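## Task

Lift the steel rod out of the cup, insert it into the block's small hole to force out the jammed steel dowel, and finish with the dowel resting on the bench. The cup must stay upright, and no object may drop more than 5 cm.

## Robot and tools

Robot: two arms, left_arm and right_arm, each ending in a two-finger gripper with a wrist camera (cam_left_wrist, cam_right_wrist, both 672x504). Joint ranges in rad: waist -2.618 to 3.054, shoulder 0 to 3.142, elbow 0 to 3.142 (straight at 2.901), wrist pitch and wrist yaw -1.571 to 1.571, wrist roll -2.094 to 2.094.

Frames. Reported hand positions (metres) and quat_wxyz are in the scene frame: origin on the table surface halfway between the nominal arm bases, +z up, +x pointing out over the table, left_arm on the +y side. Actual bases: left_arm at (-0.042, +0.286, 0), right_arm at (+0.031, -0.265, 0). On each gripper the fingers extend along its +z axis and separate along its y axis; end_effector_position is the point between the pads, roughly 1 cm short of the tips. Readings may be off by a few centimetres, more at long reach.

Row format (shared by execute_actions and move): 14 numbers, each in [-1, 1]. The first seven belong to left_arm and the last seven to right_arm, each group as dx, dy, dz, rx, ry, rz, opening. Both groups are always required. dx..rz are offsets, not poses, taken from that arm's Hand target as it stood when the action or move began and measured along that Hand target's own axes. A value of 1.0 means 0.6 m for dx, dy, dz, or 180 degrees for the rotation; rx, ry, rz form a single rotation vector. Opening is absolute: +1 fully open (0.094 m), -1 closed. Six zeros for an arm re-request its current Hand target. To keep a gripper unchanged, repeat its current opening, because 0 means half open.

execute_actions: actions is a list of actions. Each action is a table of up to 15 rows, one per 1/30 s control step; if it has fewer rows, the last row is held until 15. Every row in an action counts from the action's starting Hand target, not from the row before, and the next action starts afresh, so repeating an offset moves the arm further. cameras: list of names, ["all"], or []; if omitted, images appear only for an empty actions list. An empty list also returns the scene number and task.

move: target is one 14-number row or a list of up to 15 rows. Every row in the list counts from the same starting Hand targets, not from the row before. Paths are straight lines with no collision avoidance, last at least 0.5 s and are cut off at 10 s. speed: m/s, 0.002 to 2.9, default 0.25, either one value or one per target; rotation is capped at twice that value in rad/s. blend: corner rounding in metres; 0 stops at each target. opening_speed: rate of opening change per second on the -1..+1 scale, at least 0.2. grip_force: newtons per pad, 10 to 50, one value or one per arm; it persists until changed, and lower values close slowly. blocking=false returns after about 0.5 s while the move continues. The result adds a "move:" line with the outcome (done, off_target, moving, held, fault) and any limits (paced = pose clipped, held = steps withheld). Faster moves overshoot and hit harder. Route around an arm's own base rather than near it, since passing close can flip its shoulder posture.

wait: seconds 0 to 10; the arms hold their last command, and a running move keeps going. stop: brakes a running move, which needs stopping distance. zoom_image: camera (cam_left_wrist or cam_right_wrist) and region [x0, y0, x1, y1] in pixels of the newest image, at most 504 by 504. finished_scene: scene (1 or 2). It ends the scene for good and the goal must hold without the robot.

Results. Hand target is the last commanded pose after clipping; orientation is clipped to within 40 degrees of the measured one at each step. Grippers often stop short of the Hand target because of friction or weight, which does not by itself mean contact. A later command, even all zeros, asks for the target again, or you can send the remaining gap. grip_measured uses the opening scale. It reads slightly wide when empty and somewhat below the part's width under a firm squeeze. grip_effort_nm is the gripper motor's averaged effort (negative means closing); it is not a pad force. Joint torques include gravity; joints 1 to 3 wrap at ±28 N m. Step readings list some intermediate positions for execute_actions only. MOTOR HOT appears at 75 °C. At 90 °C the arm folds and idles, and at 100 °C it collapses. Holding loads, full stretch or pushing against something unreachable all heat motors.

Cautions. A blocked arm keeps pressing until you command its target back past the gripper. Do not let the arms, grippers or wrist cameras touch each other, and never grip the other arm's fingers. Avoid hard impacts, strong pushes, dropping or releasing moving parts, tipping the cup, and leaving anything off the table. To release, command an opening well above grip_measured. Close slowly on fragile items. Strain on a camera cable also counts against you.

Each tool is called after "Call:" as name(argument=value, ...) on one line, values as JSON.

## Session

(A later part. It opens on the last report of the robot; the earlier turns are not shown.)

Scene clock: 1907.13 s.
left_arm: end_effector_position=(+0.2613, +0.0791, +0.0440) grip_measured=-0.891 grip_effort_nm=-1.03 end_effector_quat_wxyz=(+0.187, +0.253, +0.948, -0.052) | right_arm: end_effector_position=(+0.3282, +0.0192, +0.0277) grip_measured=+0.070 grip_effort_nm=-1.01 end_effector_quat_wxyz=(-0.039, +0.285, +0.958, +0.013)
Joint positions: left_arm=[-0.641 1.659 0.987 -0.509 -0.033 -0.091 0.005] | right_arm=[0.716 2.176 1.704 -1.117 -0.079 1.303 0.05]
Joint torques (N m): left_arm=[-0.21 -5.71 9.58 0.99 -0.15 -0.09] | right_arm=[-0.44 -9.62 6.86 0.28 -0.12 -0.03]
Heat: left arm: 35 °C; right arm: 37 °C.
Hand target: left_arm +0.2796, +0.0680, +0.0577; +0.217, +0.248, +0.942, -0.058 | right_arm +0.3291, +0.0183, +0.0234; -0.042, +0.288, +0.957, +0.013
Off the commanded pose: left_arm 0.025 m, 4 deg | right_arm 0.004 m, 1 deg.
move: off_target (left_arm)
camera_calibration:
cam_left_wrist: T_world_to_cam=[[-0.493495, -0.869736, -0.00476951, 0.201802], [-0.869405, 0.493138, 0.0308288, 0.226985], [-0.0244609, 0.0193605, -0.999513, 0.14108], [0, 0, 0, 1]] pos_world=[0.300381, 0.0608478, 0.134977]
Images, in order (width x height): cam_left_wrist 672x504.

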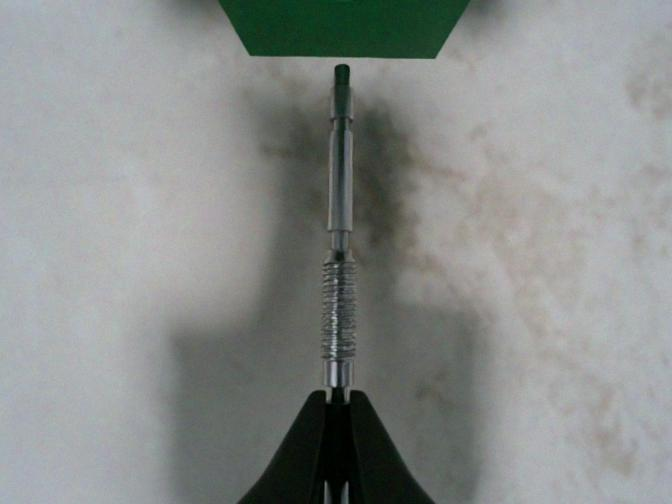

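Call:
move(target=[0,0,0,0,-0.0139,0,-1, 0,0,0,0,0,0,-1], speed=0.04, cameras=["cam_left_wrist"])

Call:
zoom_image(camera="cam_left_wrist", region=[240, 0, 440, 150])

Scene clock: 1927.83 s.
left_arm: end_effector_position=(+0.2677, +0.0748, +0.0473) grip_measured=-0.891 grip_effort_nm=-1.03 end_effector_quat_wxyz=(+0.202, +0.252, +0.945, -0.057) | right_arm: end_effector_position=(+0.3288, +0.0187, +0.0277) grip_measured=+0.070 grip_effort_nm=-1.01 end_effector_quat_wxyz=(-0.038, +0.286, +0.957, +0.013)
Joint positions: left_arm=[-0.641 1.659 0.987 -0.476 -0.034 -0.091 0.005] | right_arm=[0.714 2.176 1.704 -1.116 -0.079 1.303 0.05]
Joint torques (N m): left_arm=[-0.32 -7.73 5.78 1.38 -0.22 -0.09] | right_arm=[-0.29 -9.62 6.86 0.28 -0.12 -0.03]
Heat: left arm: 37 °C; right arm: 37 °C.
Hand target: left_arm +0.2796, +0.0680, +0.0577; +0.238, +0.247, +0.937, -0.063 | right_arm +0.3291, +0.0184, +0.0234; -0.042, +0.288, +0.957, +0.013
Off the commanded pose: left_arm 0.017 m, 4 deg | right_arm 0.004 m, 0 deg.
move: off_target (left_arm)
camera_calibration:
cam_left_wrist: T_world_to_cam=[[-0.493107, -0.869966, -0.00205009, 0.200926], [-0.869962, 0.493111, -0.00268582, 0.236298], [0.00334749, 0.00045911, -0.999994, 0.138618], [0, 0, 0, 1]] pos_world=[0.304184, 0.0582139, 0.139664]
Images, in order (width x height): cam_left_wrist 672x504.

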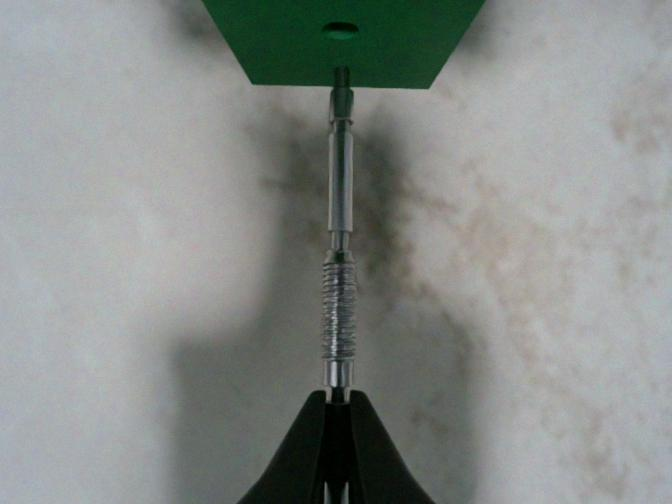

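Scaled by 2.520 from the camera's 672x504 image, which has a finer 960x720 frame.

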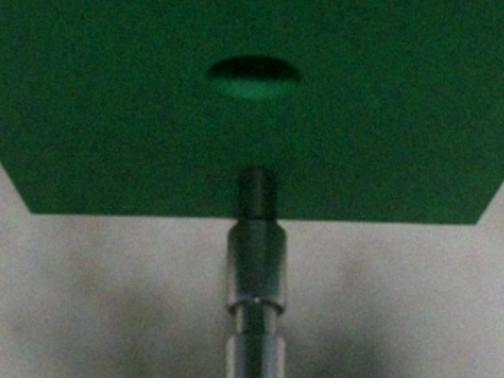

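Call:
move(target=[0,0,0,0,0,0,-1, 0.0149,-0.0007,0.0013,0,0,0,-1], speed=0.03, cameras=["cam_left_wrist"])

Call:
zoom_image(camera="cam_left_wrist", region=[240, 0, 440, 150])

Scene clock: 1979.30 s.
left_arm: end_effector_position=(+0.2678, +0.0747, +0.0473) grip_measured=-0.891 grip_effort_nm=-1.03 end_effector_quat_wxyz=(+0.202, +0.252, +0.945, -0.057) | right_arm: end_effector_position=(+0.3287, +0.0187, +0.0273) grip_measured=+0.070 grip_effort_nm=-1.01 end_effector_quat_wxyz=(-0.038, +0.291, +0.956, +0.013)
Joint positions: left_arm=[-0.641 1.659 0.987 -0.475 -0.034 -0.091 0.005] | right_arm=[0.715 2.176 1.702 -1.115 -0.077 1.314 0.05]
Joint torques (N m): left_arm=[-0.32 -7.69 5.74 1.38 -0.2 -0.08] | right_arm=[1.26 -10.44 5.53 0.35 -0.14 0.03]
Heat: left arm: 36 °C; right arm: 37 °C.
Hand target: left_arm +0.2796, +0.0680, +0.0577; +0.238, +0.247, +0.937, -0.063 | right_arm +0.3214, +0.0230, +0.0235; -0.042, +0.288, +0.957, +0.013
Off the commanded pose: left_arm 0.017 m, 4 deg | right_arm 0.009 m, 1 deg.
move: off_target (left_arm)
camera_calibration:
cam_left_wrist: T_world_to_cam=[[-0.493106, -0.869967, -0.00193705, 0.200959], [-0.869962, 0.493109, -0.00309471, 0.23644], [0.00364747, 0.000159136, -0.999993, 0.138543], [0, 0, 0, 1]] pos_world=[0.304283, 0.0582149, 0.139663]
Images, in order (width x height): cam_left_wrist 672x504.

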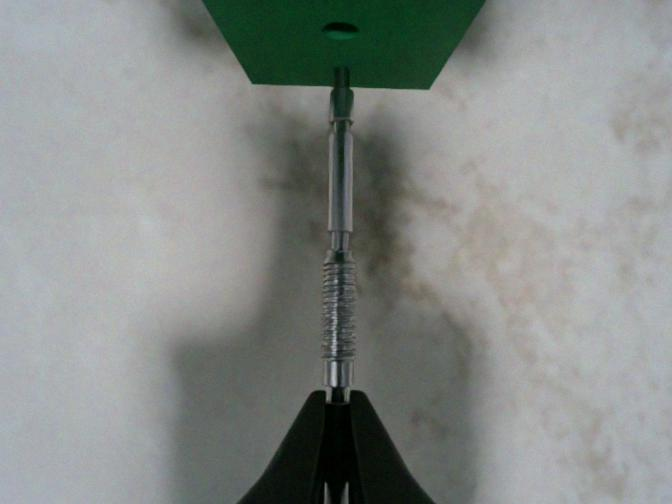

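Scaled by 2.520 from the camera's 672x504 image, which has a finer 960x720 frame.

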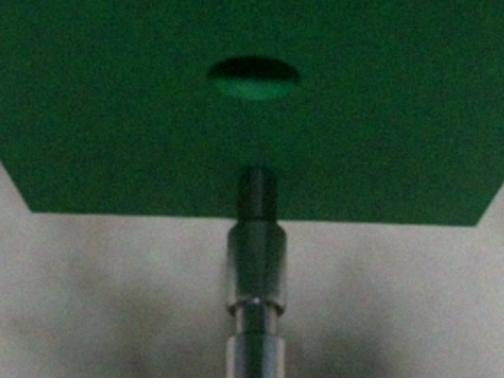

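Call:
execute_actions(actions=[])

Scene clock: 2009.43 s.
left_arm: end_effector_position=(+0.2678, +0.0747, +0.0473) grip_measured=-0.891 grip_effort_nm=-1.03 end_effector_quat_wxyz=(+0.202, +0.252, +0.945, -0.057) | right_arm: end_effector_position=(+0.3287, +0.0186, +0.0273) grip_measured=+0.070 grip_effort_nm=-1.01 end_effector_quat_wxyz=(-0.038, +0.291, +0.956, +0.012)
Joint positions: left_arm=[-0.641 1.659 0.987 -0.475 -0.034 -0.091 0.005] | right_arm=[0.715 2.176 1.702 -1.115 -0.077 1.315 0.05]
Joint velocities: within noise
Joint torques (N m): left_arm=[-0.32 -7.66 5.74 1.39 -0.22 -0.07] | right_arm=[1.28 -10.43 5.53 0.35 -0.16 0.07]
Heat: left arm: 35 °C; right arm: 38 °C.
Hand target: left_arm +0.2796, +0.0680, +0.0577; +0.238, +0.247, +0.937, -0.063 | right_arm +0.3215, +0.0229, +0.0235; -0.042, +0.288, +0.957, +0.013
Tool commands: left_gripper/opening=-1.0 right_gripper/opening=-1.0
Off the commanded pose: left_arm 0.017 m, 4 deg | right_arm 0.009 m, 1 deg.
camera_calibration:
cam_left_wrist: T_world_to_cam=[[-0.493106, -0.869967, -0.00193705, 0.200959], [-0.869962, 0.493109, -0.00309471, 0.23644], [0.00364747, 0.000159136, -0.999993, 0.138543], [0, 0, 0, 1]] pos_world=[0.304283, 0.0582149, 0.139663]
cam_right_wrist: T_world_to_cam=[[-0.557309, -0.829563, -0.035109, 0.203539], [-0.722629, 0.463777, 0.51256, 0.253344], [-0.408918, 0.311025, -0.857933, 0.243477], [0, 0, 0, 1]] pos_world=[0.39607, -0.0243745, 0.0861793]

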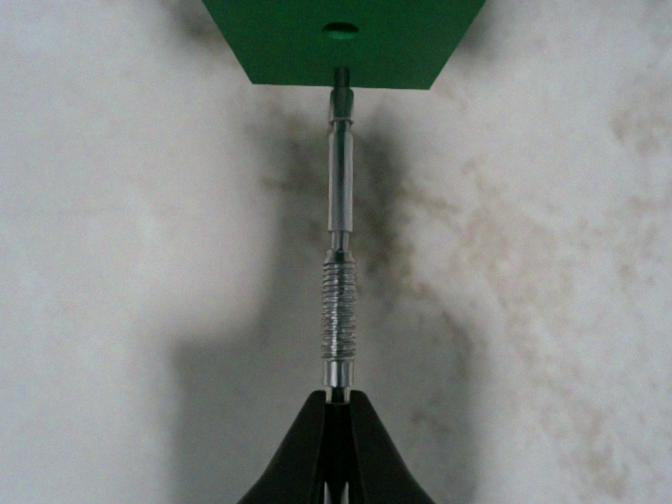

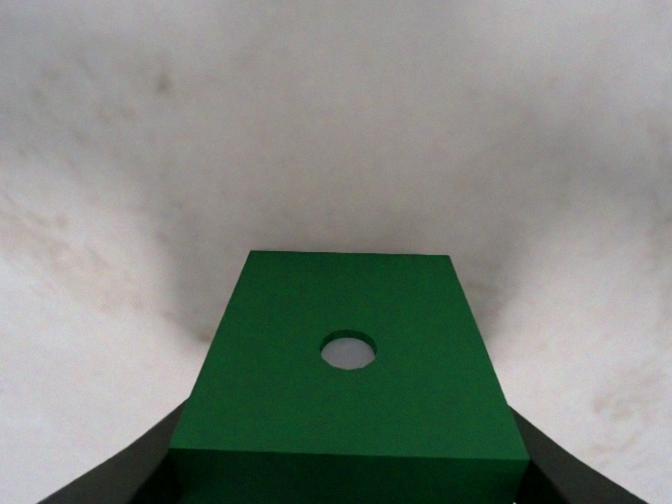

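Call:
move(target=[0,0,0,0,0,0,-1,0.00665,-0.0003,0.0006,0,0,0,-1], speed=0.03, cameras=["cam_left_wrist"])

Scene clock: 2019.10 s.
left_arm: end_effector_position=(+0.2678, +0.0748, +0.0473) grip_measured=-0.891 grip_effort_nm=-1.03 end_effector_quat_wxyz=(+0.202, +0.252, +0.945, -0.057) | right_arm: end_effector_position=(+0.3283, +0.0189, +0.0273) grip_measured=+0.070 grip_effort_nm=-1.01 end_effector_quat_wxyz=(-0.034, +0.292, +0.956, +0.011)
Joint positions: left_arm=[-0.641 1.659 0.987 -0.475 -0.034 -0.091 0.005] | right_arm=[0.72 2.175 1.7 -1.113 -0.069 1.322 0.05]
Joint torques (N m): left_arm=[-0.35 -7.69 5.75 1.39 -0.19 -0.09] | right_arm=[1.66 -10.66 5.07 0.37 -0.25 0.09]
Heat: left arm: 35 °C; right arm: 38 °C.
Hand target: left_arm +0.2796, +0.0680, +0.0577; +0.238, +0.247, +0.937, -0.063 | right_arm +0.3180, +0.0251, +0.0236; -0.042, +0.288, +0.957, +0.013
Off the commanded pose: left_arm 0.017 m, 4 deg | right_arm 0.013 m, 1 deg.
move: off_target (left_arm, right_arm)
camera_calibration:
cam_left_wrist: T_world_to_cam=[[-0.492956, -0.870051, -0.00229797, 0.200968], [-0.870046, 0.492961, -0.00312096, 0.236478], [0.0038482, 0.000460844, -0.999992, 0.138466], [0, 0, 0, 1]] pos_world=[0.304282, 0.0582141, 0.139665]
Images, in order (width x height): cam_left_wrist 672x504.

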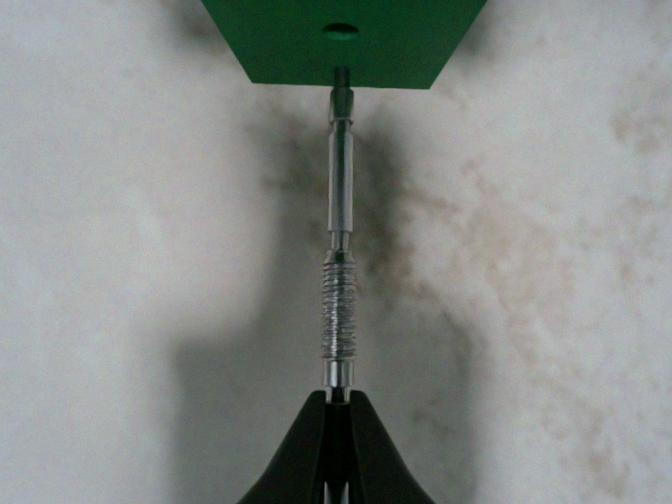

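Call:
move(target=[0,0,0,0,0,0,-1,0.00665,-0.0003,0.0006,0,0,0,-1], speed=0.03, cameras=["cam_left_wrist"])

Scene clock: 2023.27 s.
left_arm: end_effector_position=(+0.2677, +0.0748, +0.0473) grip_measured=-0.891 grip_effort_nm=-1.03 end_effector_quat_wxyz=(+0.202, +0.252, +0.945, -0.057) | right_arm: end_effector_position=(+0.3278, +0.0190, +0.0274) grip_measured=+0.070 grip_effort_nm=-1.01 end_effector_quat_wxyz=(-0.028, +0.294, +0.955, +0.009)
Joint positions: left_arm=[-0.641 1.659 0.987 -0.476 -0.034 -0.091 0.005] | right_arm=[0.726 2.17 1.694 -1.108 -0.057 1.332 0.05]
Joint torques (N m): left_arm=[-0.35 -7.73 5.76 1.38 -0.2 -0.08] | right_arm=[1.89 -10.61 5.04 0.34 -0.38 0.07]
Heat: left arm: 35 °C; right arm: 37 °C.
Hand target: left_arm +0.2796, +0.0680, +0.0576; +0.238, +0.247, +0.937, -0.063 | right_arm +0.3146, +0.0270, +0.0234; -0.042, +0.288, +0.957, +0.013
Off the commanded pose: left_arm 0.017 m, 4 deg | right_arm 0.016 m, 2 deg.
move: off_target (left_arm, right_arm)
camera_calibration:
cam_left_wrist: T_world_to_cam=[[-0.492956, -0.870051, -0.00232409, 0.201058], [-0.870047, 0.492961, -0.00276137, 0.23638], [0.00354822, 0.000660827, -0.999993, 0.138546], [0, 0, 0, 1]] pos_world=[0.304283, 0.0583134, 0.139665]
Images, in order (width x height): cam_left_wrist 672x504.

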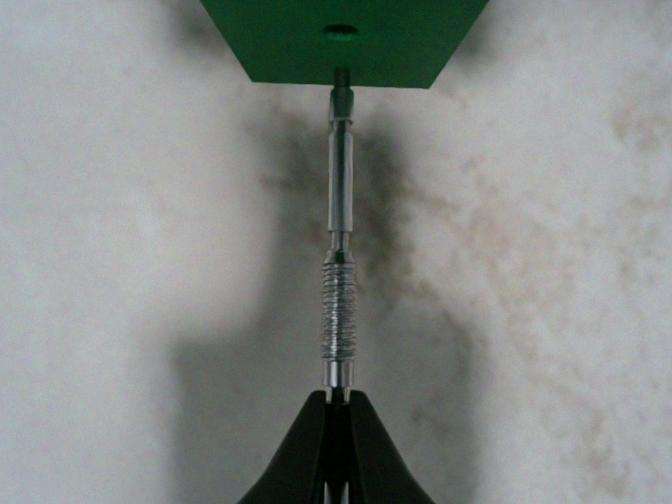

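Call:
move(target=[0,0,0,0,0,0,-1,0.0009,0,-0.01,0,0,0,-1], speed=0.03, cameras=["cam_left_wrist"])

Scene clock: 2036.33 s.
left_arm: end_effector_position=(+0.2677, +0.0748, +0.0473) grip_measured=-0.891 grip_effort_nm=-1.03 end_effector_quat_wxyz=(+0.202, +0.252, +0.945, -0.057) | right_arm: end_effector_position=(+0.3279, +0.0190, +0.0275) grip_measured=+0.070 grip_effort_nm=-1.01 end_effector_quat_wxyz=(-0.028, +0.294, +0.955, +0.009)
Joint positions: left_arm=[-0.641 1.659 0.987 -0.476 -0.034 -0.091 0.005] | right_arm=[0.726 2.17 1.694 -1.108 -0.057 1.332 0.05]
Joint torques (N m): left_arm=[-0.29 -7.65 5.83 1.4 -0.23 -0.1] | right_arm=[1.88 -11.06 6.3 0.12 -0.38 0.09]
Heat: left arm: 35 °C; right arm: 37 °C.
Hand target: left_arm +0.2796, +0.0680, +0.0576; +0.238, +0.247, +0.937, -0.063 | right_arm +0.3146, +0.0270, +0.0295; -0.042, +0.288, +0.957, +0.013
Off the commanded pose: left_arm 0.017 m, 4 deg | right_arm 0.016 m, 2 deg.
move: off_target (left_arm, right_arm)
camera_calibration:
cam_left_wrist: T_world_to_cam=[[-0.492956, -0.870051, -0.00232409, 0.201058], [-0.870047, 0.492961, -0.00276137, 0.23638], [0.00354822, 0.000660827, -0.999993, 0.138546], [0, 0, 0, 1]] pos_world=[0.304283, 0.0583134, 0.139665]
Images, in order (width x height): cam_left_wrist 672x504.

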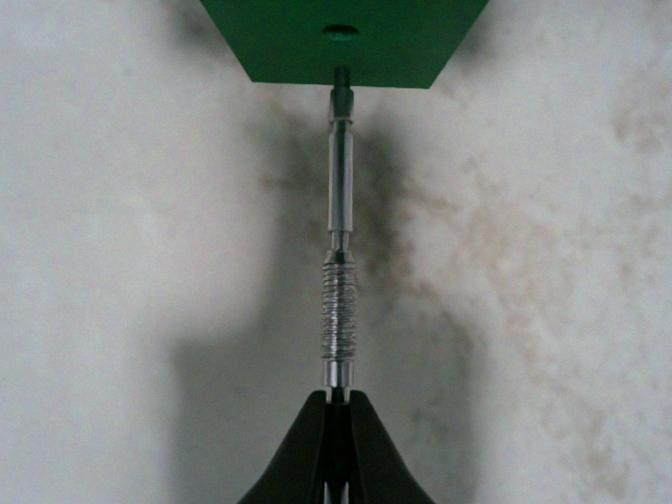

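Call:
move(target=[0,0,0,0,0,0,-1,0.0055,-0.0003,-0.0064,0,0,0,-1], speed=0.03, cameras=["cam_left_wrist"])

Scene clock: 2040.07 s.
left_arm: end_effector_position=(+0.2676, +0.0750, +0.0472) grip_measured=-0.891 grip_effort_nm=-1.04 end_effector_quat_wxyz=(+0.202, +0.252, +0.945, -0.057) | right_arm: end_effector_position=(+0.3274, +0.0194, +0.0279) grip_measured=+0.070 grip_effort_nm=-1.01 end_effector_quat_wxyz=(-0.024, +0.295, +0.955, +0.007)
Joint positions: left_arm=[-0.641 1.659 0.987 -0.477 -0.035 -0.091 0.005] | right_arm=[0.731 2.169 1.694 -1.108 -0.049 1.34 0.05]
Joint torques (N m): left_arm=[-0.34 -7.71 5.82 1.4 -0.21 -0.1] | right_arm=[2.02 -11.54 6.74 0.01 -0.47 0.05]
Heat: left arm: 35 °C; right arm: 37 °C.
Hand target: left_arm +0.2796, +0.0680, +0.0577; +0.238, +0.247, +0.937, -0.063 | right_arm +0.3120, +0.0286, +0.0337; -0.042, +0.288, +0.957, +0.013
Off the commanded pose: left_arm 0.017 m, 4 deg | right_arm 0.019 m, 2 deg.
move: off_target (left_arm, right_arm)
camera_calibration:
cam_left_wrist: T_world_to_cam=[[-0.492844, -0.870113, -0.00280097, 0.20113], [-0.870114, 0.492849, -0.00157268, 0.236107], [0.00274886, 0.00166208, -0.999995, 0.138532], [0, 0, 0, 1]] pos_world=[0.304185, 0.0584101, 0.139466]
Images, in order (width x height): cam_left_wrist 672x504.

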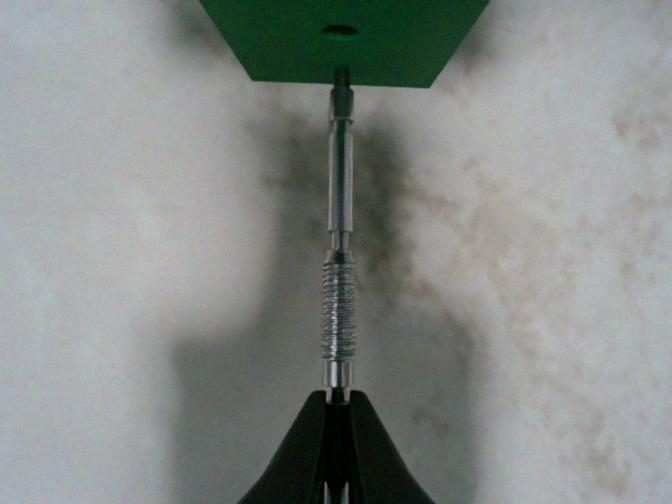

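Call:
move(target=[0,0,0,0,0,0,-1,0.0068,-0.0003,-0.0027,0,0,0,-1], speed=0.03, cameras=["cam_left_wrist"])

Scene clock: 2046.10 s.
left_arm: end_effector_position=(+0.2669, +0.0757, +0.0468) grip_measured=-0.891 grip_effort_nm=-1.03 end_effector_quat_wxyz=(+0.200, +0.252, +0.945, -0.055) | right_arm: end_effector_position=(+0.3266, +0.0202, +0.0281) grip_measured=+0.070 grip_effort_nm=-1.01 end_effector_quat_wxyz=(-0.020, +0.297, +0.955, +0.005)
Joint positions: left_arm=[-0.641 1.659 0.987 -0.481 -0.036 -0.091 0.005] | right_arm=[0.738 2.168 1.694 -1.108 -0.04 1.35 0.05]
Joint torques (N m): left_arm=[-0.32 -7.77 5.79 1.44 -0.19 -0.08] | right_arm=[2.17 -11.95 6.63 -0.04 -0.57 0.03]
Heat: left arm: 35 °C; right arm: 37 °C.
Hand target: left_arm +0.2796, +0.0680, +0.0577; +0.238, +0.247, +0.937, -0.063 | right_arm +0.3087, +0.0305, +0.0356; -0.042, +0.288, +0.957, +0.013
Off the commanded pose: left_arm 0.018 m, 5 deg | right_arm 0.022 m, 3 deg.
move: off_target (left_arm, right_arm)
camera_calibration:
cam_left_wrist: T_world_to_cam=[[-0.492404, -0.870356, -0.00429938, 0.201362], [-0.870367, 0.492397, 0.00248922, 0.235113], [-0.0000495048, 0.00496774, -0.999988, 0.138593], [0, 0, 0, 1]] pos_world=[0.303793, 0.0587994, 0.138872]
Images, in order (width x height): cam_left_wrist 672x504.

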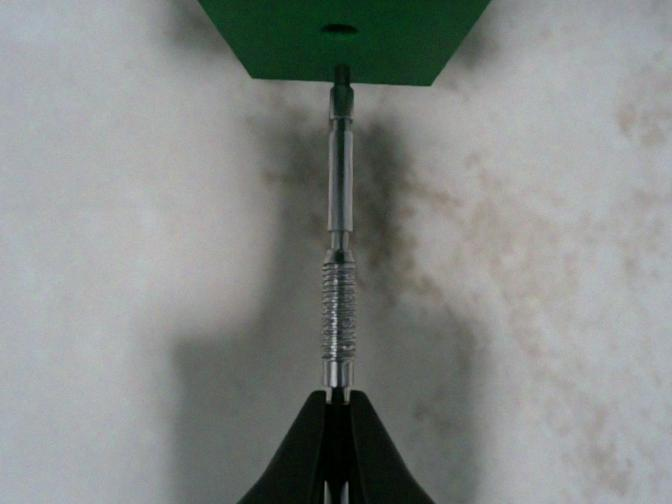

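Call:
zoom_image(camera="cam_left_wrist", region=[270, 0, 410, 140])

Call:
zoom_image(camera="cam_left_wrist", region=[180, 0, 500, 240])

Scaled by 3.600 from the camera's 672x504 image, which has a finer 960x720 frame.

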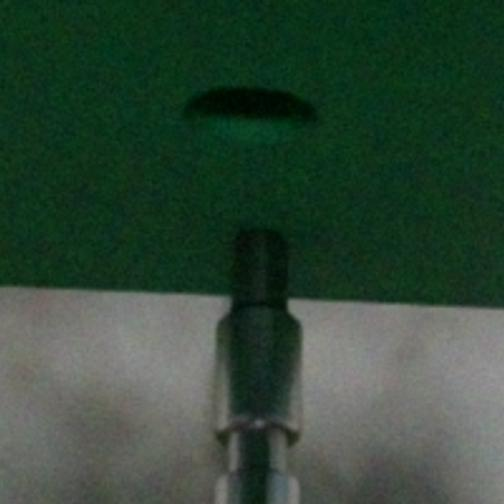

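Scaled by 1.575 from the camera's 672x504 image, which has a finer 960x720 frame.

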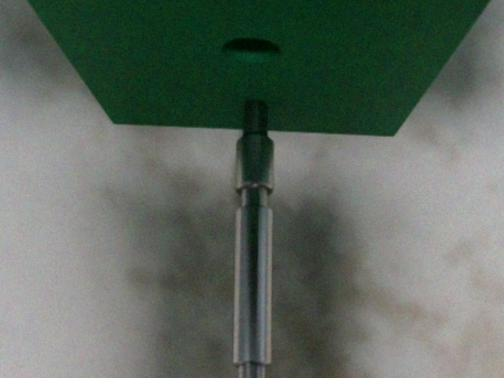

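Call:
move(target=[0.0439,0.0013,-0.0239,0,0,0,-1,-0.0338,0.0015,0.0037,0,0,0,-1], speed=0.04, cameras=["all"])

Scene clock: 2226.23 s.
left_arm: end_effector_position=(+0.2495, +0.0860, +0.0462) grip_measured=-0.891 grip_effort_nm=-1.03 end_effector_quat_wxyz=(+0.211, +0.252, +0.943, -0.059) | right_arm: end_effector_position=(+0.3237, +0.0200, +0.0282) grip_measured=+0.070 grip_effort_nm=-1.01 end_effector_quat_wxyz=(-0.040, +0.289, +0.956, +0.011)
Joint positions: left_arm=[-0.648 1.57 0.879 -0.44 -0.04 -0.095 0.005] | right_arm=[0.725 2.169 1.694 -1.118 -0.081 1.319 0.05]
Joint torques (N m): left_arm=[-0.46 -8.54 5.24 1.11 -0.19 -0.12] | right_arm=[-0.43 -10.02 8.77 0.01 -0.11 -0.11]
Heat: left arm: 33 °C; right arm: 40 °C.
Hand target: left_arm +0.2538, +0.0835, +0.0576; +0.238, +0.247, +0.937, -0.063 | right_arm +0.3258, +0.0202, +0.0316; -0.042, +0.288, +0.957, +0.013
Off the commanded pose: left_arm 0.013 m, 3 deg | right_arm 0.004 m, 0 deg.
move: off_target (left_arm)
camera_calibration:
cam_left_wrist: T_world_to_cam=[[-0.493676, -0.869636, -0.00419977, 0.201994], [-0.869399, 0.493645, -0.0214689, 0.215646], [0.0207433, -0.00694741, -0.999761, 0.133821], [0, 0, 0, 1]] pos_world=[0.284426, 0.0701386, 0.139267]
cam_right_wrist: T_world_to_cam=[[-0.553757, -0.832082, -0.0315113, 0.200711], [-0.721834, 0.460832, 0.516323, 0.248349], [-0.415102, 0.308663, -0.855814, 0.243709], [0, 0, 0, 1]] pos_world=[0.391575, -0.022663, 0.0866659]

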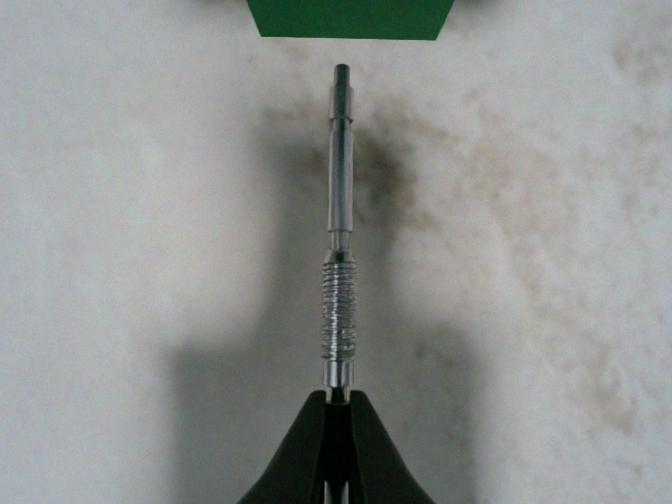

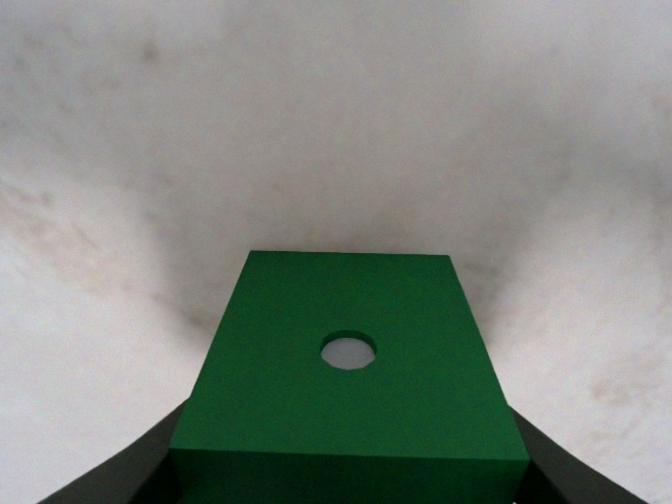

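Call:
move(target=[0,0,0,0,-0.0694,0,-1,0,0,0,0,0,0,-1], speed=0.1, cameras=["cam_left_wrist"])

Scene clock: 2234.23 s.
left_arm: end_effector_position=(+0.2498, +0.0860, +0.0464) grip_measured=-0.891 grip_effort_nm=-1.03 end_effector_quat_wxyz=(+0.313, +0.244, +0.914, -0.084) | right_arm: end_effector_position=(+0.3237, +0.0200, +0.0282) grip_measured=+0.070 grip_effort_nm=-1.01 end_effector_quat_wxyz=(-0.040, +0.289, +0.956, +0.011)
Joint positions: left_arm=[-0.664 1.451 0.64 -0.102 -0.072 -0.095 0.005] | right_arm=[0.725 2.169 1.694 -1.118 -0.081 1.319 0.05]
Joint torques (N m): left_arm=[-0.38 -7.05 5.22 1.48 -0.19 -0.1] | right_arm=[-0.43 -10.02 8.79 0.02 -0.11 -0.11]
Heat: left arm: 33 °C; right arm: 39 °C.
Hand target: left_arm +0.2539, +0.0835, +0.0576; +0.339, +0.238, +0.906, -0.090 | right_arm +0.3258, +0.0202, +0.0316; -0.042, +0.288, +0.957, +0.013
Off the commanded pose: left_arm 0.012 m, 3 deg | right_arm 0.004 m, 0 deg.
move: off_target (left_arm)
camera_calibration:
cam_left_wrist: T_world_to_cam=[[-0.491865, -0.870655, -0.00532306, 0.201835], [-0.84497, 0.478811, -0.238257, 0.221118], [0.209989, -0.112693, -0.971187, 0.0944989], [0, 0, 0, 1]] pos_world=[0.26627, 0.0805048, 0.145533]
Images, in order (width x height): cam_left_wrist 672x504.

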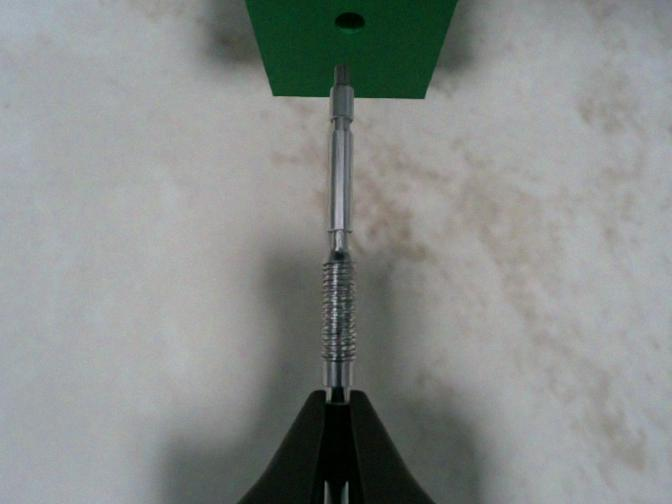

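Call:
zoom_image(camera="cam_left_wrist", region=[230, 0, 470, 120])

Scaled by 2.100 from the camera's 672x504 image, which has a finer 960x720 frame.

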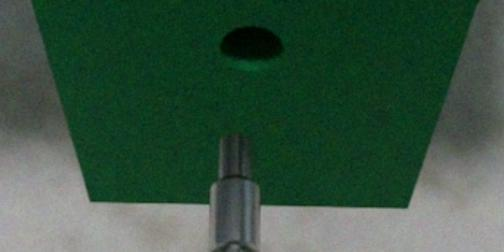

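Call:
move(target=[0,0,0,0,-0.002,0.0079,-1,0.0215,-0.0011,0.0019,0,0,0,-1], speed=0.05, cameras=["cam_left_wrist"])

Call:
zoom_image(camera="cam_left_wrist", region=[230, 0, 470, 120])

Scene clock: 2290.03 s.
left_arm: end_effector_position=(+0.2516, +0.0850, +0.0480) grip_measured=-0.891 grip_effort_nm=-1.03 end_effector_quat_wxyz=(+0.319, +0.247, +0.911, -0.084) | right_arm: end_effector_position=(+0.3179, +0.0255, +0.0280) grip_measured=+0.070 grip_effort_nm=-1.01 end_effector_quat_wxyz=(-0.041, +0.286, +0.957, +0.010)
Joint positions: left_arm=[-0.664 1.451 0.64 -0.091 -0.074 -0.087 0.005] | right_arm=[0.744 2.169 1.693 -1.118 -0.081 1.334 0.05]
Joint torques (N m): left_arm=[-0.51 -7.16 4.7 1.47 -0.19 0.11] | right_arm=[0.46 -11.15 6.75 0.13 -0.11 0.05]
Heat: left arm: 33 °C; right arm: 37 °C.
Hand target: left_arm +0.2539, +0.0835, +0.0576; +0.342, +0.249, +0.902, -0.086 | right_arm +0.3146, +0.0268, +0.0316; -0.042, +0.288, +0.957, +0.013
Off the commanded pose: left_arm 0.010 m, 3 deg | right_arm 0.005 m, 0 deg.
move: off_target (left_arm)
camera_calibration:
cam_left_wrist: T_world_to_cam=[[-0.496251, -0.868122, -0.00996165, 0.202961], [-0.83975, 0.482882, -0.248285, 0.22236], [0.220352, -0.114847, -0.968636, 0.0930246], [0, 0, 0, 1]] pos_world=[0.266949, 0.079505, 0.147337]
Images, in order (width x height): cam_left_wrist 672x504.

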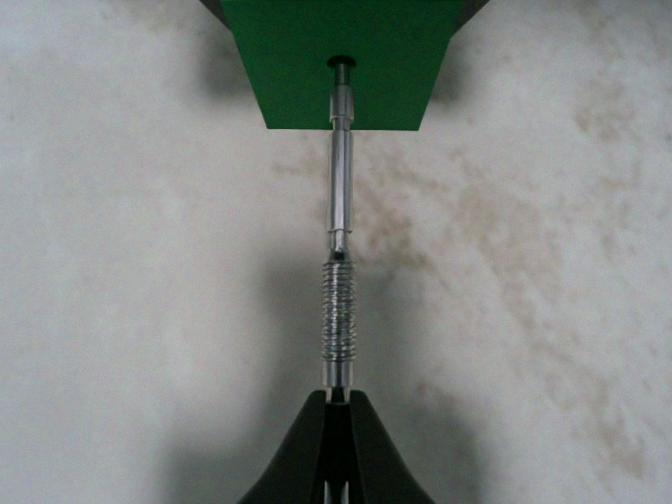

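Scaled by 2.100 from the camera's 672x504 image, which has a finer 960x720 frame.

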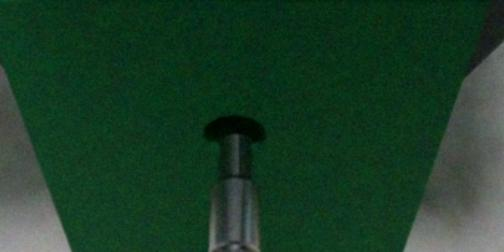

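Call:
move(target=[0,0,0,0,0,0,-1,0.00665,-0.0003,0.0006,0,0,0,-1], speed=0.03, cameras=["cam_left_wrist"])

Call:
zoom_image(camera="cam_left_wrist", region=[270, 20, 410, 140])

Scene clock: 2309.97 s.
left_arm: end_effector_position=(+0.2517, +0.0849, +0.0481) grip_measured=-0.891 grip_effort_nm=-1.03 end_effector_quat_wxyz=(+0.319, +0.247, +0.911, -0.084) | right_arm: end_effector_position=(+0.3165, +0.0271, +0.0278) grip_measured=+0.070 grip_effort_nm=-1.01 end_effector_quat_wxyz=(-0.040, +0.289, +0.956, +0.010)
Joint positions: left_arm=[-0.664 1.451 0.64 -0.091 -0.074 -0.086 0.005] | right_arm=[0.749 2.169 1.692 -1.116 -0.081 1.345 0.05]
Joint torques (N m): left_arm=[-0.47 -7.1 4.7 1.45 -0.21 0.1] | right_arm=[0.76 -11.52 6.22 0.16 -0.12 0.06]
Heat: left arm: 33 °C; right arm: 37 °C.
Hand target: left_arm +0.2539, +0.0834, +0.0576; +0.342, +0.249, +0.902, -0.086 | right_arm +0.3112, +0.0289, +0.0316; -0.042, +0.288, +0.957, +0.013
Off the commanded pose: left_arm 0.010 m, 3 deg | right_arm 0.007 m, 0 deg.
move: off_target (left_arm)
camera_calibration:
cam_left_wrist: T_world_to_cam=[[-0.496729, -0.867844, -0.0103527, 0.203038], [-0.839343, 0.483382, -0.248687, 0.222345], [0.220826, -0.114841, -0.968529, 0.0929678], [0, 0, 0, 1]] pos_world=[0.266948, 0.0794042, 0.147438]
Images, in order (width x height): cam_left_wrist 672x504.

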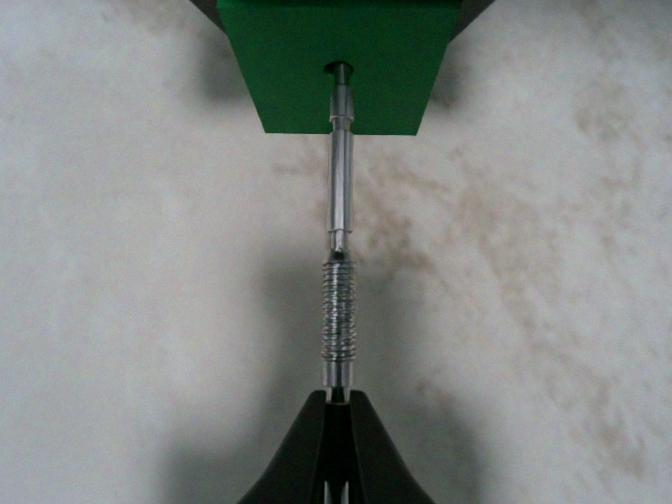

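Scaled by 3.600 from the camera's 672x504 image, which has a finer 960x720 frame.

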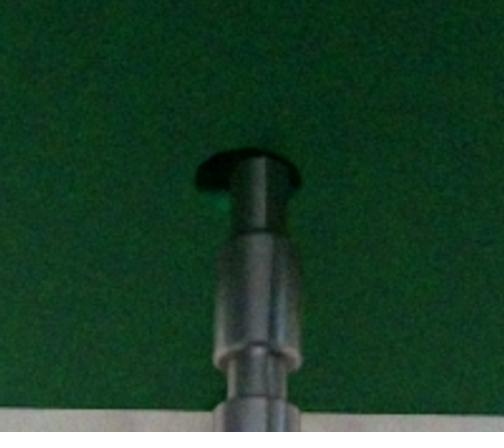

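Call:
move(target=[0,0,0,0,0.003,-0.004,-1,0,0,0,0,0,0,-1], speed=0.03, cameras=["cam_left_wrist"])

Call:
zoom_image(camera="cam_left_wrist", region=[270, 20, 410, 140])

Scene clock: 2322.17 s.
left_arm: end_effector_position=(+0.2517, +0.0849, +0.0481) grip_measured=-0.891 grip_effort_nm=-1.03 end_effector_quat_wxyz=(+0.319, +0.247, +0.911, -0.084) | right_arm: end_effector_position=(+0.3165, +0.0271, +0.0278) grip_measured=+0.070 grip_effort_nm=-1.01 end_effector_quat_wxyz=(-0.040, +0.289, +0.956, +0.010)
Joint positions: left_arm=[-0.664 1.451 0.64 -0.091 -0.074 -0.086 0.005] | right_arm=[0.749 2.169 1.692 -1.116 -0.081 1.345 0.05]
Joint torques (N m): left_arm=[-0.5 -6.9 5.45 1.33 -0.17 -0.05] | right_arm=[0.76 -11.51 6.23 0.16 -0.12 0.05]
Heat: left arm: 33 °C; right arm: 38 °C.
Hand target: left_arm +0.2539, +0.0834, +0.0576; +0.338, +0.244, +0.905, -0.087 | right_arm +0.3112, +0.0289, +0.0316; -0.042, +0.288, +0.957, +0.013
Off the commanded pose: left_arm 0.010 m, 2 deg | right_arm 0.007 m, 0 deg.
move: done
camera_calibration:
cam_left_wrist: T_world_to_cam=[[-0.496729, -0.867844, -0.0103527, 0.203038], [-0.839343, 0.483382, -0.248687, 0.222345], [0.220826, -0.114841, -0.968529, 0.0929678], [0, 0, 0, 1]] pos_world=[0.266948, 0.0794042, 0.147438]
Images, in order (width x height): cam_left_wrist 672x504.

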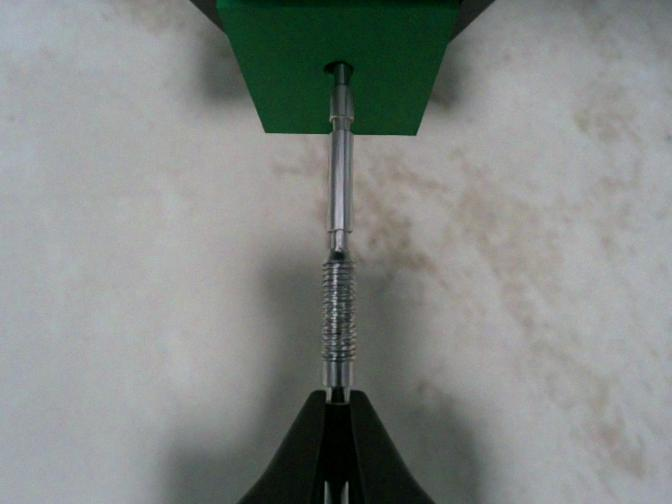

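Scaled by 3.600 from the camera's 672x504 image, which has a finer 960x720 frame.

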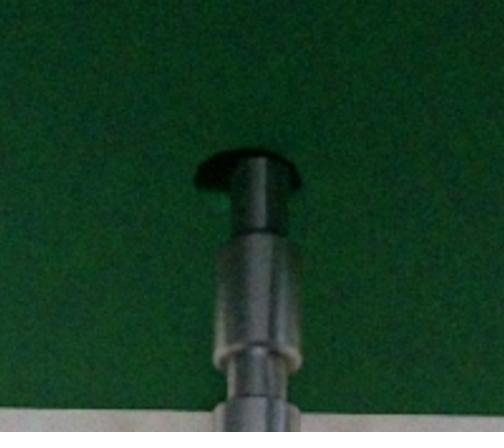

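Call:
move(target=[0,0,0,0,0.003,-0.004,-1,0,0,0,0,0,0,-1], speed=0.03, cameras=["cam_left_wrist"])

Call:
zoom_image(camera="cam_left_wrist", region=[270, 20, 410, 140])

Scene clock: 2334.40 s.
left_arm: end_effector_position=(+0.2508, +0.0856, +0.0472) grip_measured=-0.891 grip_effort_nm=-1.03 end_effector_quat_wxyz=(+0.316, +0.245, +0.913, -0.084) | right_arm: end_effector_position=(+0.3165, +0.0271, +0.0278) grip_measured=+0.070 grip_effort_nm=-1.01 end_effector_quat_wxyz=(-0.040, +0.289, +0.956, +0.010)
Joint positions: left_arm=[-0.664 1.451 0.64 -0.096 -0.074 -0.093 0.005] | right_arm=[0.749 2.169 1.692 -1.116 -0.081 1.345 0.05]
Joint torques (N m): left_arm=[-0.42 -6.6 6.13 1.21 -0.16 -0.14] | right_arm=[0.76 -11.51 6.23 0.16 -0.11 0.05]
Heat: left arm: 33 °C; right arm: 38 °C.
Hand target: left_arm +0.2539, +0.0834, +0.0576; +0.333, +0.239, +0.908, -0.088 | right_arm +0.3112, +0.0289, +0.0316; -0.042, +0.288, +0.957, +0.013
Off the commanded pose: left_arm 0.011 m, 2 deg | right_arm 0.007 m, 0 deg.
move: off_target (left_arm)
camera_calibration:
cam_left_wrist: T_world_to_cam=[[-0.492349, -0.87037, -0.00698155, 0.20217], [-0.843354, 0.47902, -0.243503, 0.222227], [0.215282, -0.114, -0.969875, 0.0938355], [0, 0, 0, 1]] pos_world=[0.266753, 0.0802085, 0.146533]
Images, in order (width x height): cam_left_wrist 672x504.

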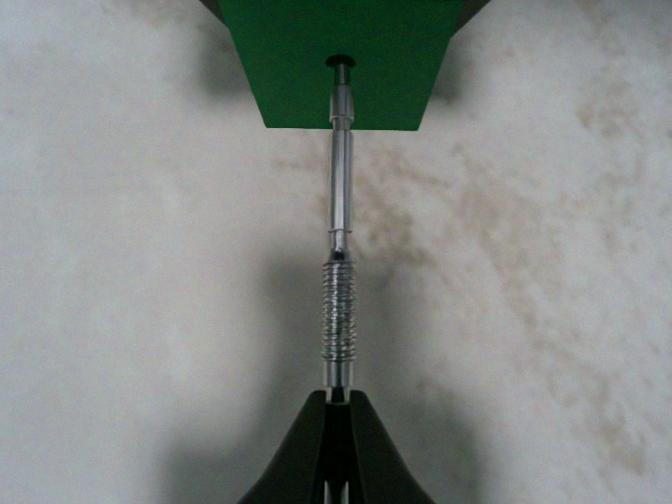

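Scaled by 3.600 from the camera's 672x504 image, which has a finer 960x720 frame.

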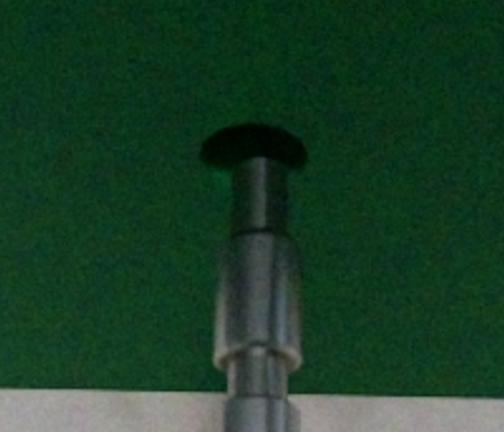

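Call:
move(target=[0,0,0,0,0,0,-1,0.00665,-0.0003,0.0006,0,0,0,-1], speed=0.03, cameras=["cam_left_wrist"])

Call:
zoom_image(camera="cam_left_wrist", region=[270, 20, 410, 140])

Scene clock: 2344.87 s.
left_arm: end_effector_position=(+0.2507, +0.0857, +0.0471) grip_measured=-0.891 grip_effort_nm=-1.04 end_effector_quat_wxyz=(+0.316, +0.244, +0.913, -0.084) | right_arm: end_effector_position=(+0.3144, +0.0297, +0.0277) grip_measured=+0.070 grip_effort_nm=-1.01 end_effector_quat_wxyz=(-0.040, +0.289, +0.956, +0.011)
Joint positions: left_arm=[-0.664 1.451 0.64 -0.097 -0.074 -0.093 0.005] | right_arm=[0.758 2.169 1.692 -1.114 -0.08 1.354 0.05]
Joint torques (N m): left_arm=[-0.35 -6.61 6.15 1.26 -0.17 -0.13] | right_arm=[0.85 -11.84 5.74 0.17 -0.13 0.06]
Heat: left arm: 33 °C; right arm: 38 °C.
Hand target: left_arm +0.2539, +0.0834, +0.0576; +0.333, +0.239, +0.908, -0.088 | right_arm +0.3078, +0.0310, +0.0317; -0.042, +0.288, +0.957, +0.013
Off the commanded pose: left_arm 0.011 m, 2 deg | right_arm 0.008 m, 0 deg.
move: off_target (left_arm)
camera_calibration:
cam_left_wrist: T_world_to_cam=[[-0.492088, -0.870518, -0.00687322, 0.202046], [-0.843661, 0.478823, -0.242828, 0.222094], [0.214677, -0.113694, -0.970045, 0.0938247], [0, 0, 0, 1]] pos_world=[0.266654, 0.0802079, 0.146334]
Images, in order (width x height): cam_left_wrist 672x504.

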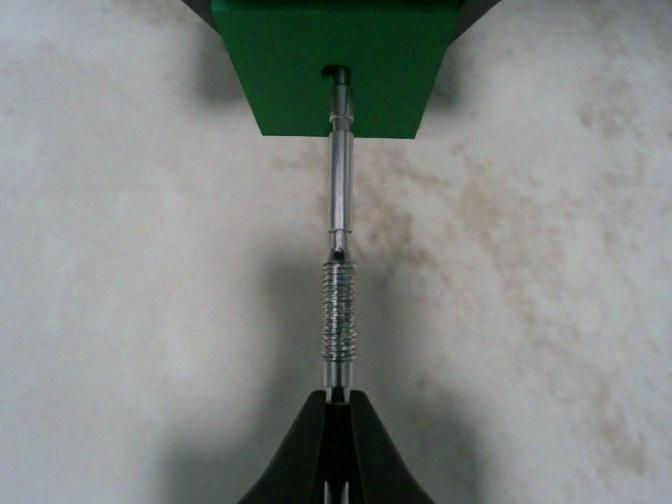

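Scaled by 3.600 from the camera's 672x504 image, which has a finer 960x720 frame.

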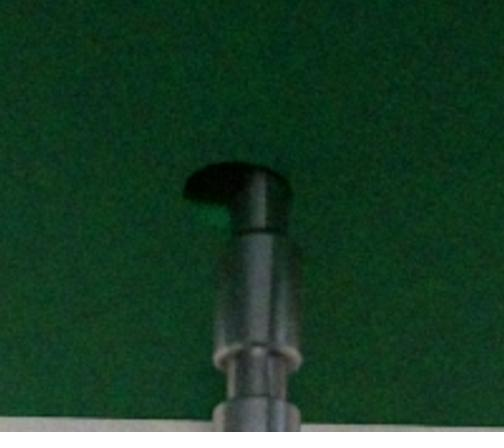

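Call:
move(target=[0,0,0,0,0,0,-1,0,0,0,0.0045,0,-0.004,-1], speed=0.03, cameras=["cam_left_wrist"])

Call:
zoom_image(camera="cam_left_wrist", region=[270, 20, 410, 140])

Scene clock: 2404.73 s.
left_arm: end_effector_position=(+0.2507, +0.0857, +0.0471) grip_measured=-0.891 grip_effort_nm=-1.04 end_effector_quat_wxyz=(+0.316, +0.244, +0.913, -0.084) | right_arm: end_effector_position=(+0.3144, +0.0297, +0.0277) grip_measured=+0.070 grip_effort_nm=-1.01 end_effector_quat_wxyz=(-0.040, +0.290, +0.956, +0.011)
Joint positions: left_arm=[-0.664 1.451 0.64 -0.097 -0.074 -0.093 0.005] | right_arm=[0.758 2.169 1.692 -1.114 -0.08 1.354 0.05]
Joint torques (N m): left_arm=[-0.28 -6.52 6.22 1.23 -0.15 -0.13] | right_arm=[0.95 -10.78 7.51 -0.06 -0.1 -0.09]
Heat: left arm: 32 °C; right arm: 39 °C.
Hand target: left_arm +0.2539, +0.0834, +0.0576; +0.333, +0.239, +0.908, -0.088 | right_arm +0.3078, +0.0310, +0.0317; -0.044, +0.282, +0.958, +0.007
Off the commanded pose: left_arm 0.011 m, 2 deg | right_arm 0.008 m, 1 deg.
move: off_target (left_arm)
camera_calibration:
cam_left_wrist: T_world_to_cam=[[-0.492088, -0.870518, -0.00687322, 0.202046], [-0.843661, 0.478823, -0.242828, 0.222094], [0.214677, -0.113694, -0.970045, 0.0938247], [0, 0, 0, 1]] pos_world=[0.266654, 0.0802079, 0.146334]
Images, in order (width x height): cam_left_wrist 672x504.

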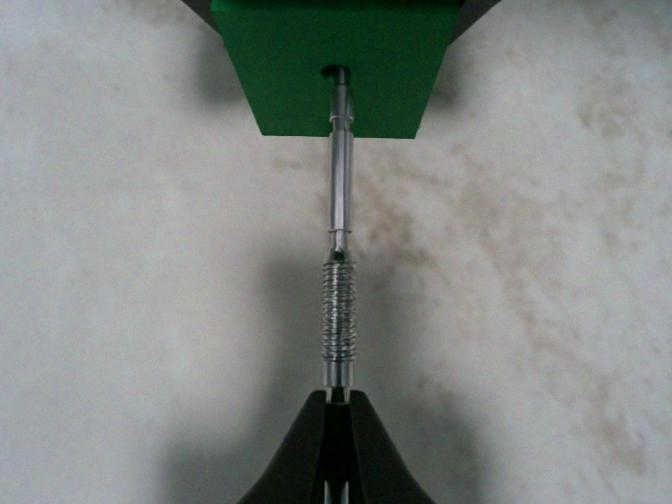

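Scaled by 3.600 from the camera's 672x504 image, which has a finer 960x720 frame.

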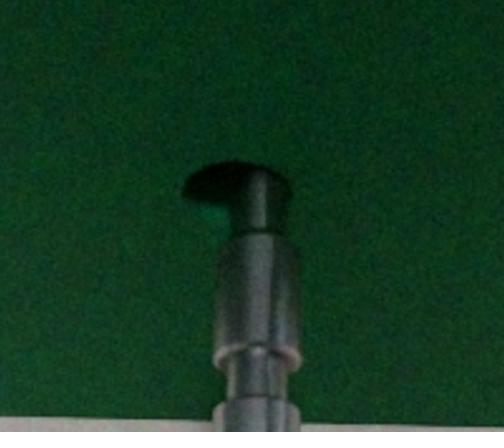

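Call:
move(target=[0,0,0,0,0,0,-1,0,0,0,0.005,0,-0.002,-1], speed=0.03, cameras=["cam_left_wrist"])

Call:
zoom_image(camera="cam_left_wrist", region=[270, 20, 410, 140])

Scene clock: 2408.93 s.
left_arm: end_effector_position=(+0.2507, +0.0857, +0.0471) grip_measured=-0.891 grip_effort_nm=-1.03 end_effector_quat_wxyz=(+0.316, +0.244, +0.913, -0.084) | right_arm: end_effector_position=(+0.3112, +0.0301, +0.0280) grip_measured=+0.070 grip_effort_nm=-1.01 end_effector_quat_wxyz=(-0.041, +0.285, +0.958, +0.007)
Joint positions: left_arm=[-0.664 1.451 0.64 -0.097 -0.074 -0.093 0.005] | right_arm=[0.764 2.169 1.693 -1.123 -0.079 1.35 0.05]
Joint torques (N m): left_arm=[-0.34 -6.58 6.15 1.21 -0.15 -0.12] | right_arm=[0.58 -9.66 9.43 -0.23 -0.07 -0.11]
Heat: left arm: 32 °C; right arm: 39 °C.
Hand target: left_arm +0.2539, +0.0834, +0.0576; +0.333, +0.239, +0.908, -0.088 | right_arm +0.3077, +0.0310, +0.0316; -0.046, +0.278, +0.959, -0.001
Off the commanded pose: left_arm 0.011 m, 2 deg | right_arm 0.005 m, 1 deg.
move: off_target (left_arm)
camera_calibration:
cam_left_wrist: T_world_to_cam=[[-0.492088, -0.870518, -0.00687322, 0.202046], [-0.843661, 0.478823, -0.242828, 0.222094], [0.214677, -0.113694, -0.970045, 0.0938247], [0, 0, 0, 1]] pos_world=[0.266654, 0.0802079, 0.146334]
Images, in order (width x height): cam_left_wrist 672x504.

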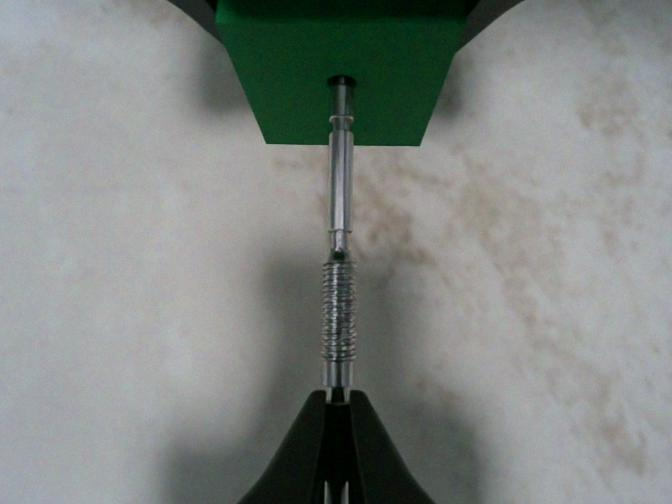

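Scaled by 3.600 from the camera's 672x504 image, which has a finer 960x720 frame.

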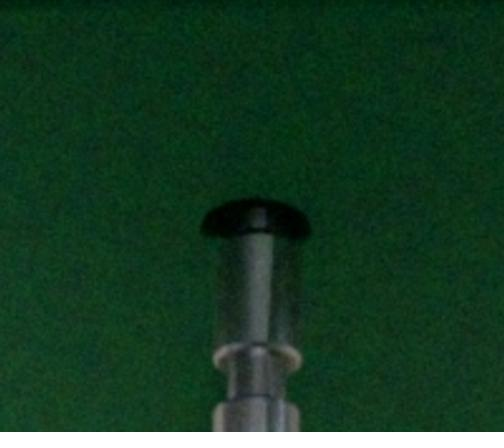

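Call:
move(target=[0,0,0,0,0,0,-1,0.01,-0.0004,0.0009,0,0,0,-1], speed=0.03, cameras=["cam_left_wrist"])

Call:
zoom_image(camera="cam_left_wrist", region=[270, 40, 410, 160])

Scene clock: 2418.43 s.
left_arm: end_effector_position=(+0.2507, +0.0857, +0.0471) grip_measured=-0.891 grip_effort_nm=-1.03 end_effector_quat_wxyz=(+0.316, +0.244, +0.913, -0.084) | right_arm: end_effector_position=(+0.3073, +0.0326, +0.0280) grip_measured=+0.070 grip_effort_nm=-1.01 end_effector_quat_wxyz=(-0.042, +0.279, +0.959, +0.005)
Joint positions: left_arm=[-0.664 1.451 0.64 -0.097 -0.074 -0.093 0.005] | right_arm=[0.776 2.169 1.693 -1.127 -0.077 1.351 0.05]
Joint torques (N m): left_arm=[-0.43 -6.49 6.16 1.25 -0.16 -0.11] | right_arm=[0.75 -10.11 8.55 -0.15 -0.1 0.04]
Heat: left arm: 32 °C; right arm: 39 °C.
Hand target: left_arm +0.2539, +0.0834, +0.0576; +0.333, +0.239, +0.908, -0.088 | right_arm +0.3025, +0.0339, +0.0316; -0.046, +0.278, +0.959, -0.001
Off the commanded pose: left_arm 0.011 m, 2 deg | right_arm 0.006 m, 1 deg.
move: off_target (left_arm)
camera_calibration:
cam_left_wrist: T_world_to_cam=[[-0.492088, -0.870518, -0.00687322, 0.202046], [-0.843661, 0.478823, -0.242828, 0.222094], [0.214677, -0.113694, -0.970045, 0.0938247], [0, 0, 0, 1]] pos_world=[0.266654, 0.0802079, 0.146334]
Images, in order (width x height): cam_left_wrist 672x504.

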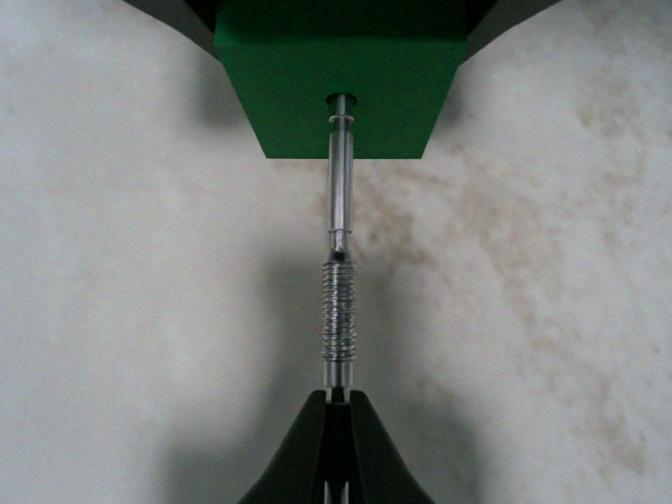

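Scaled by 3.600 from the camera's 672x504 image, which has a finer 960x720 frame.

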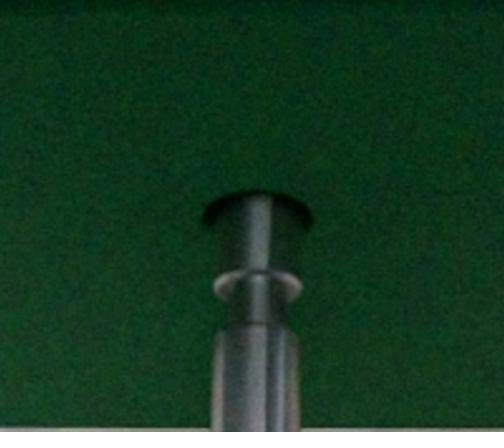

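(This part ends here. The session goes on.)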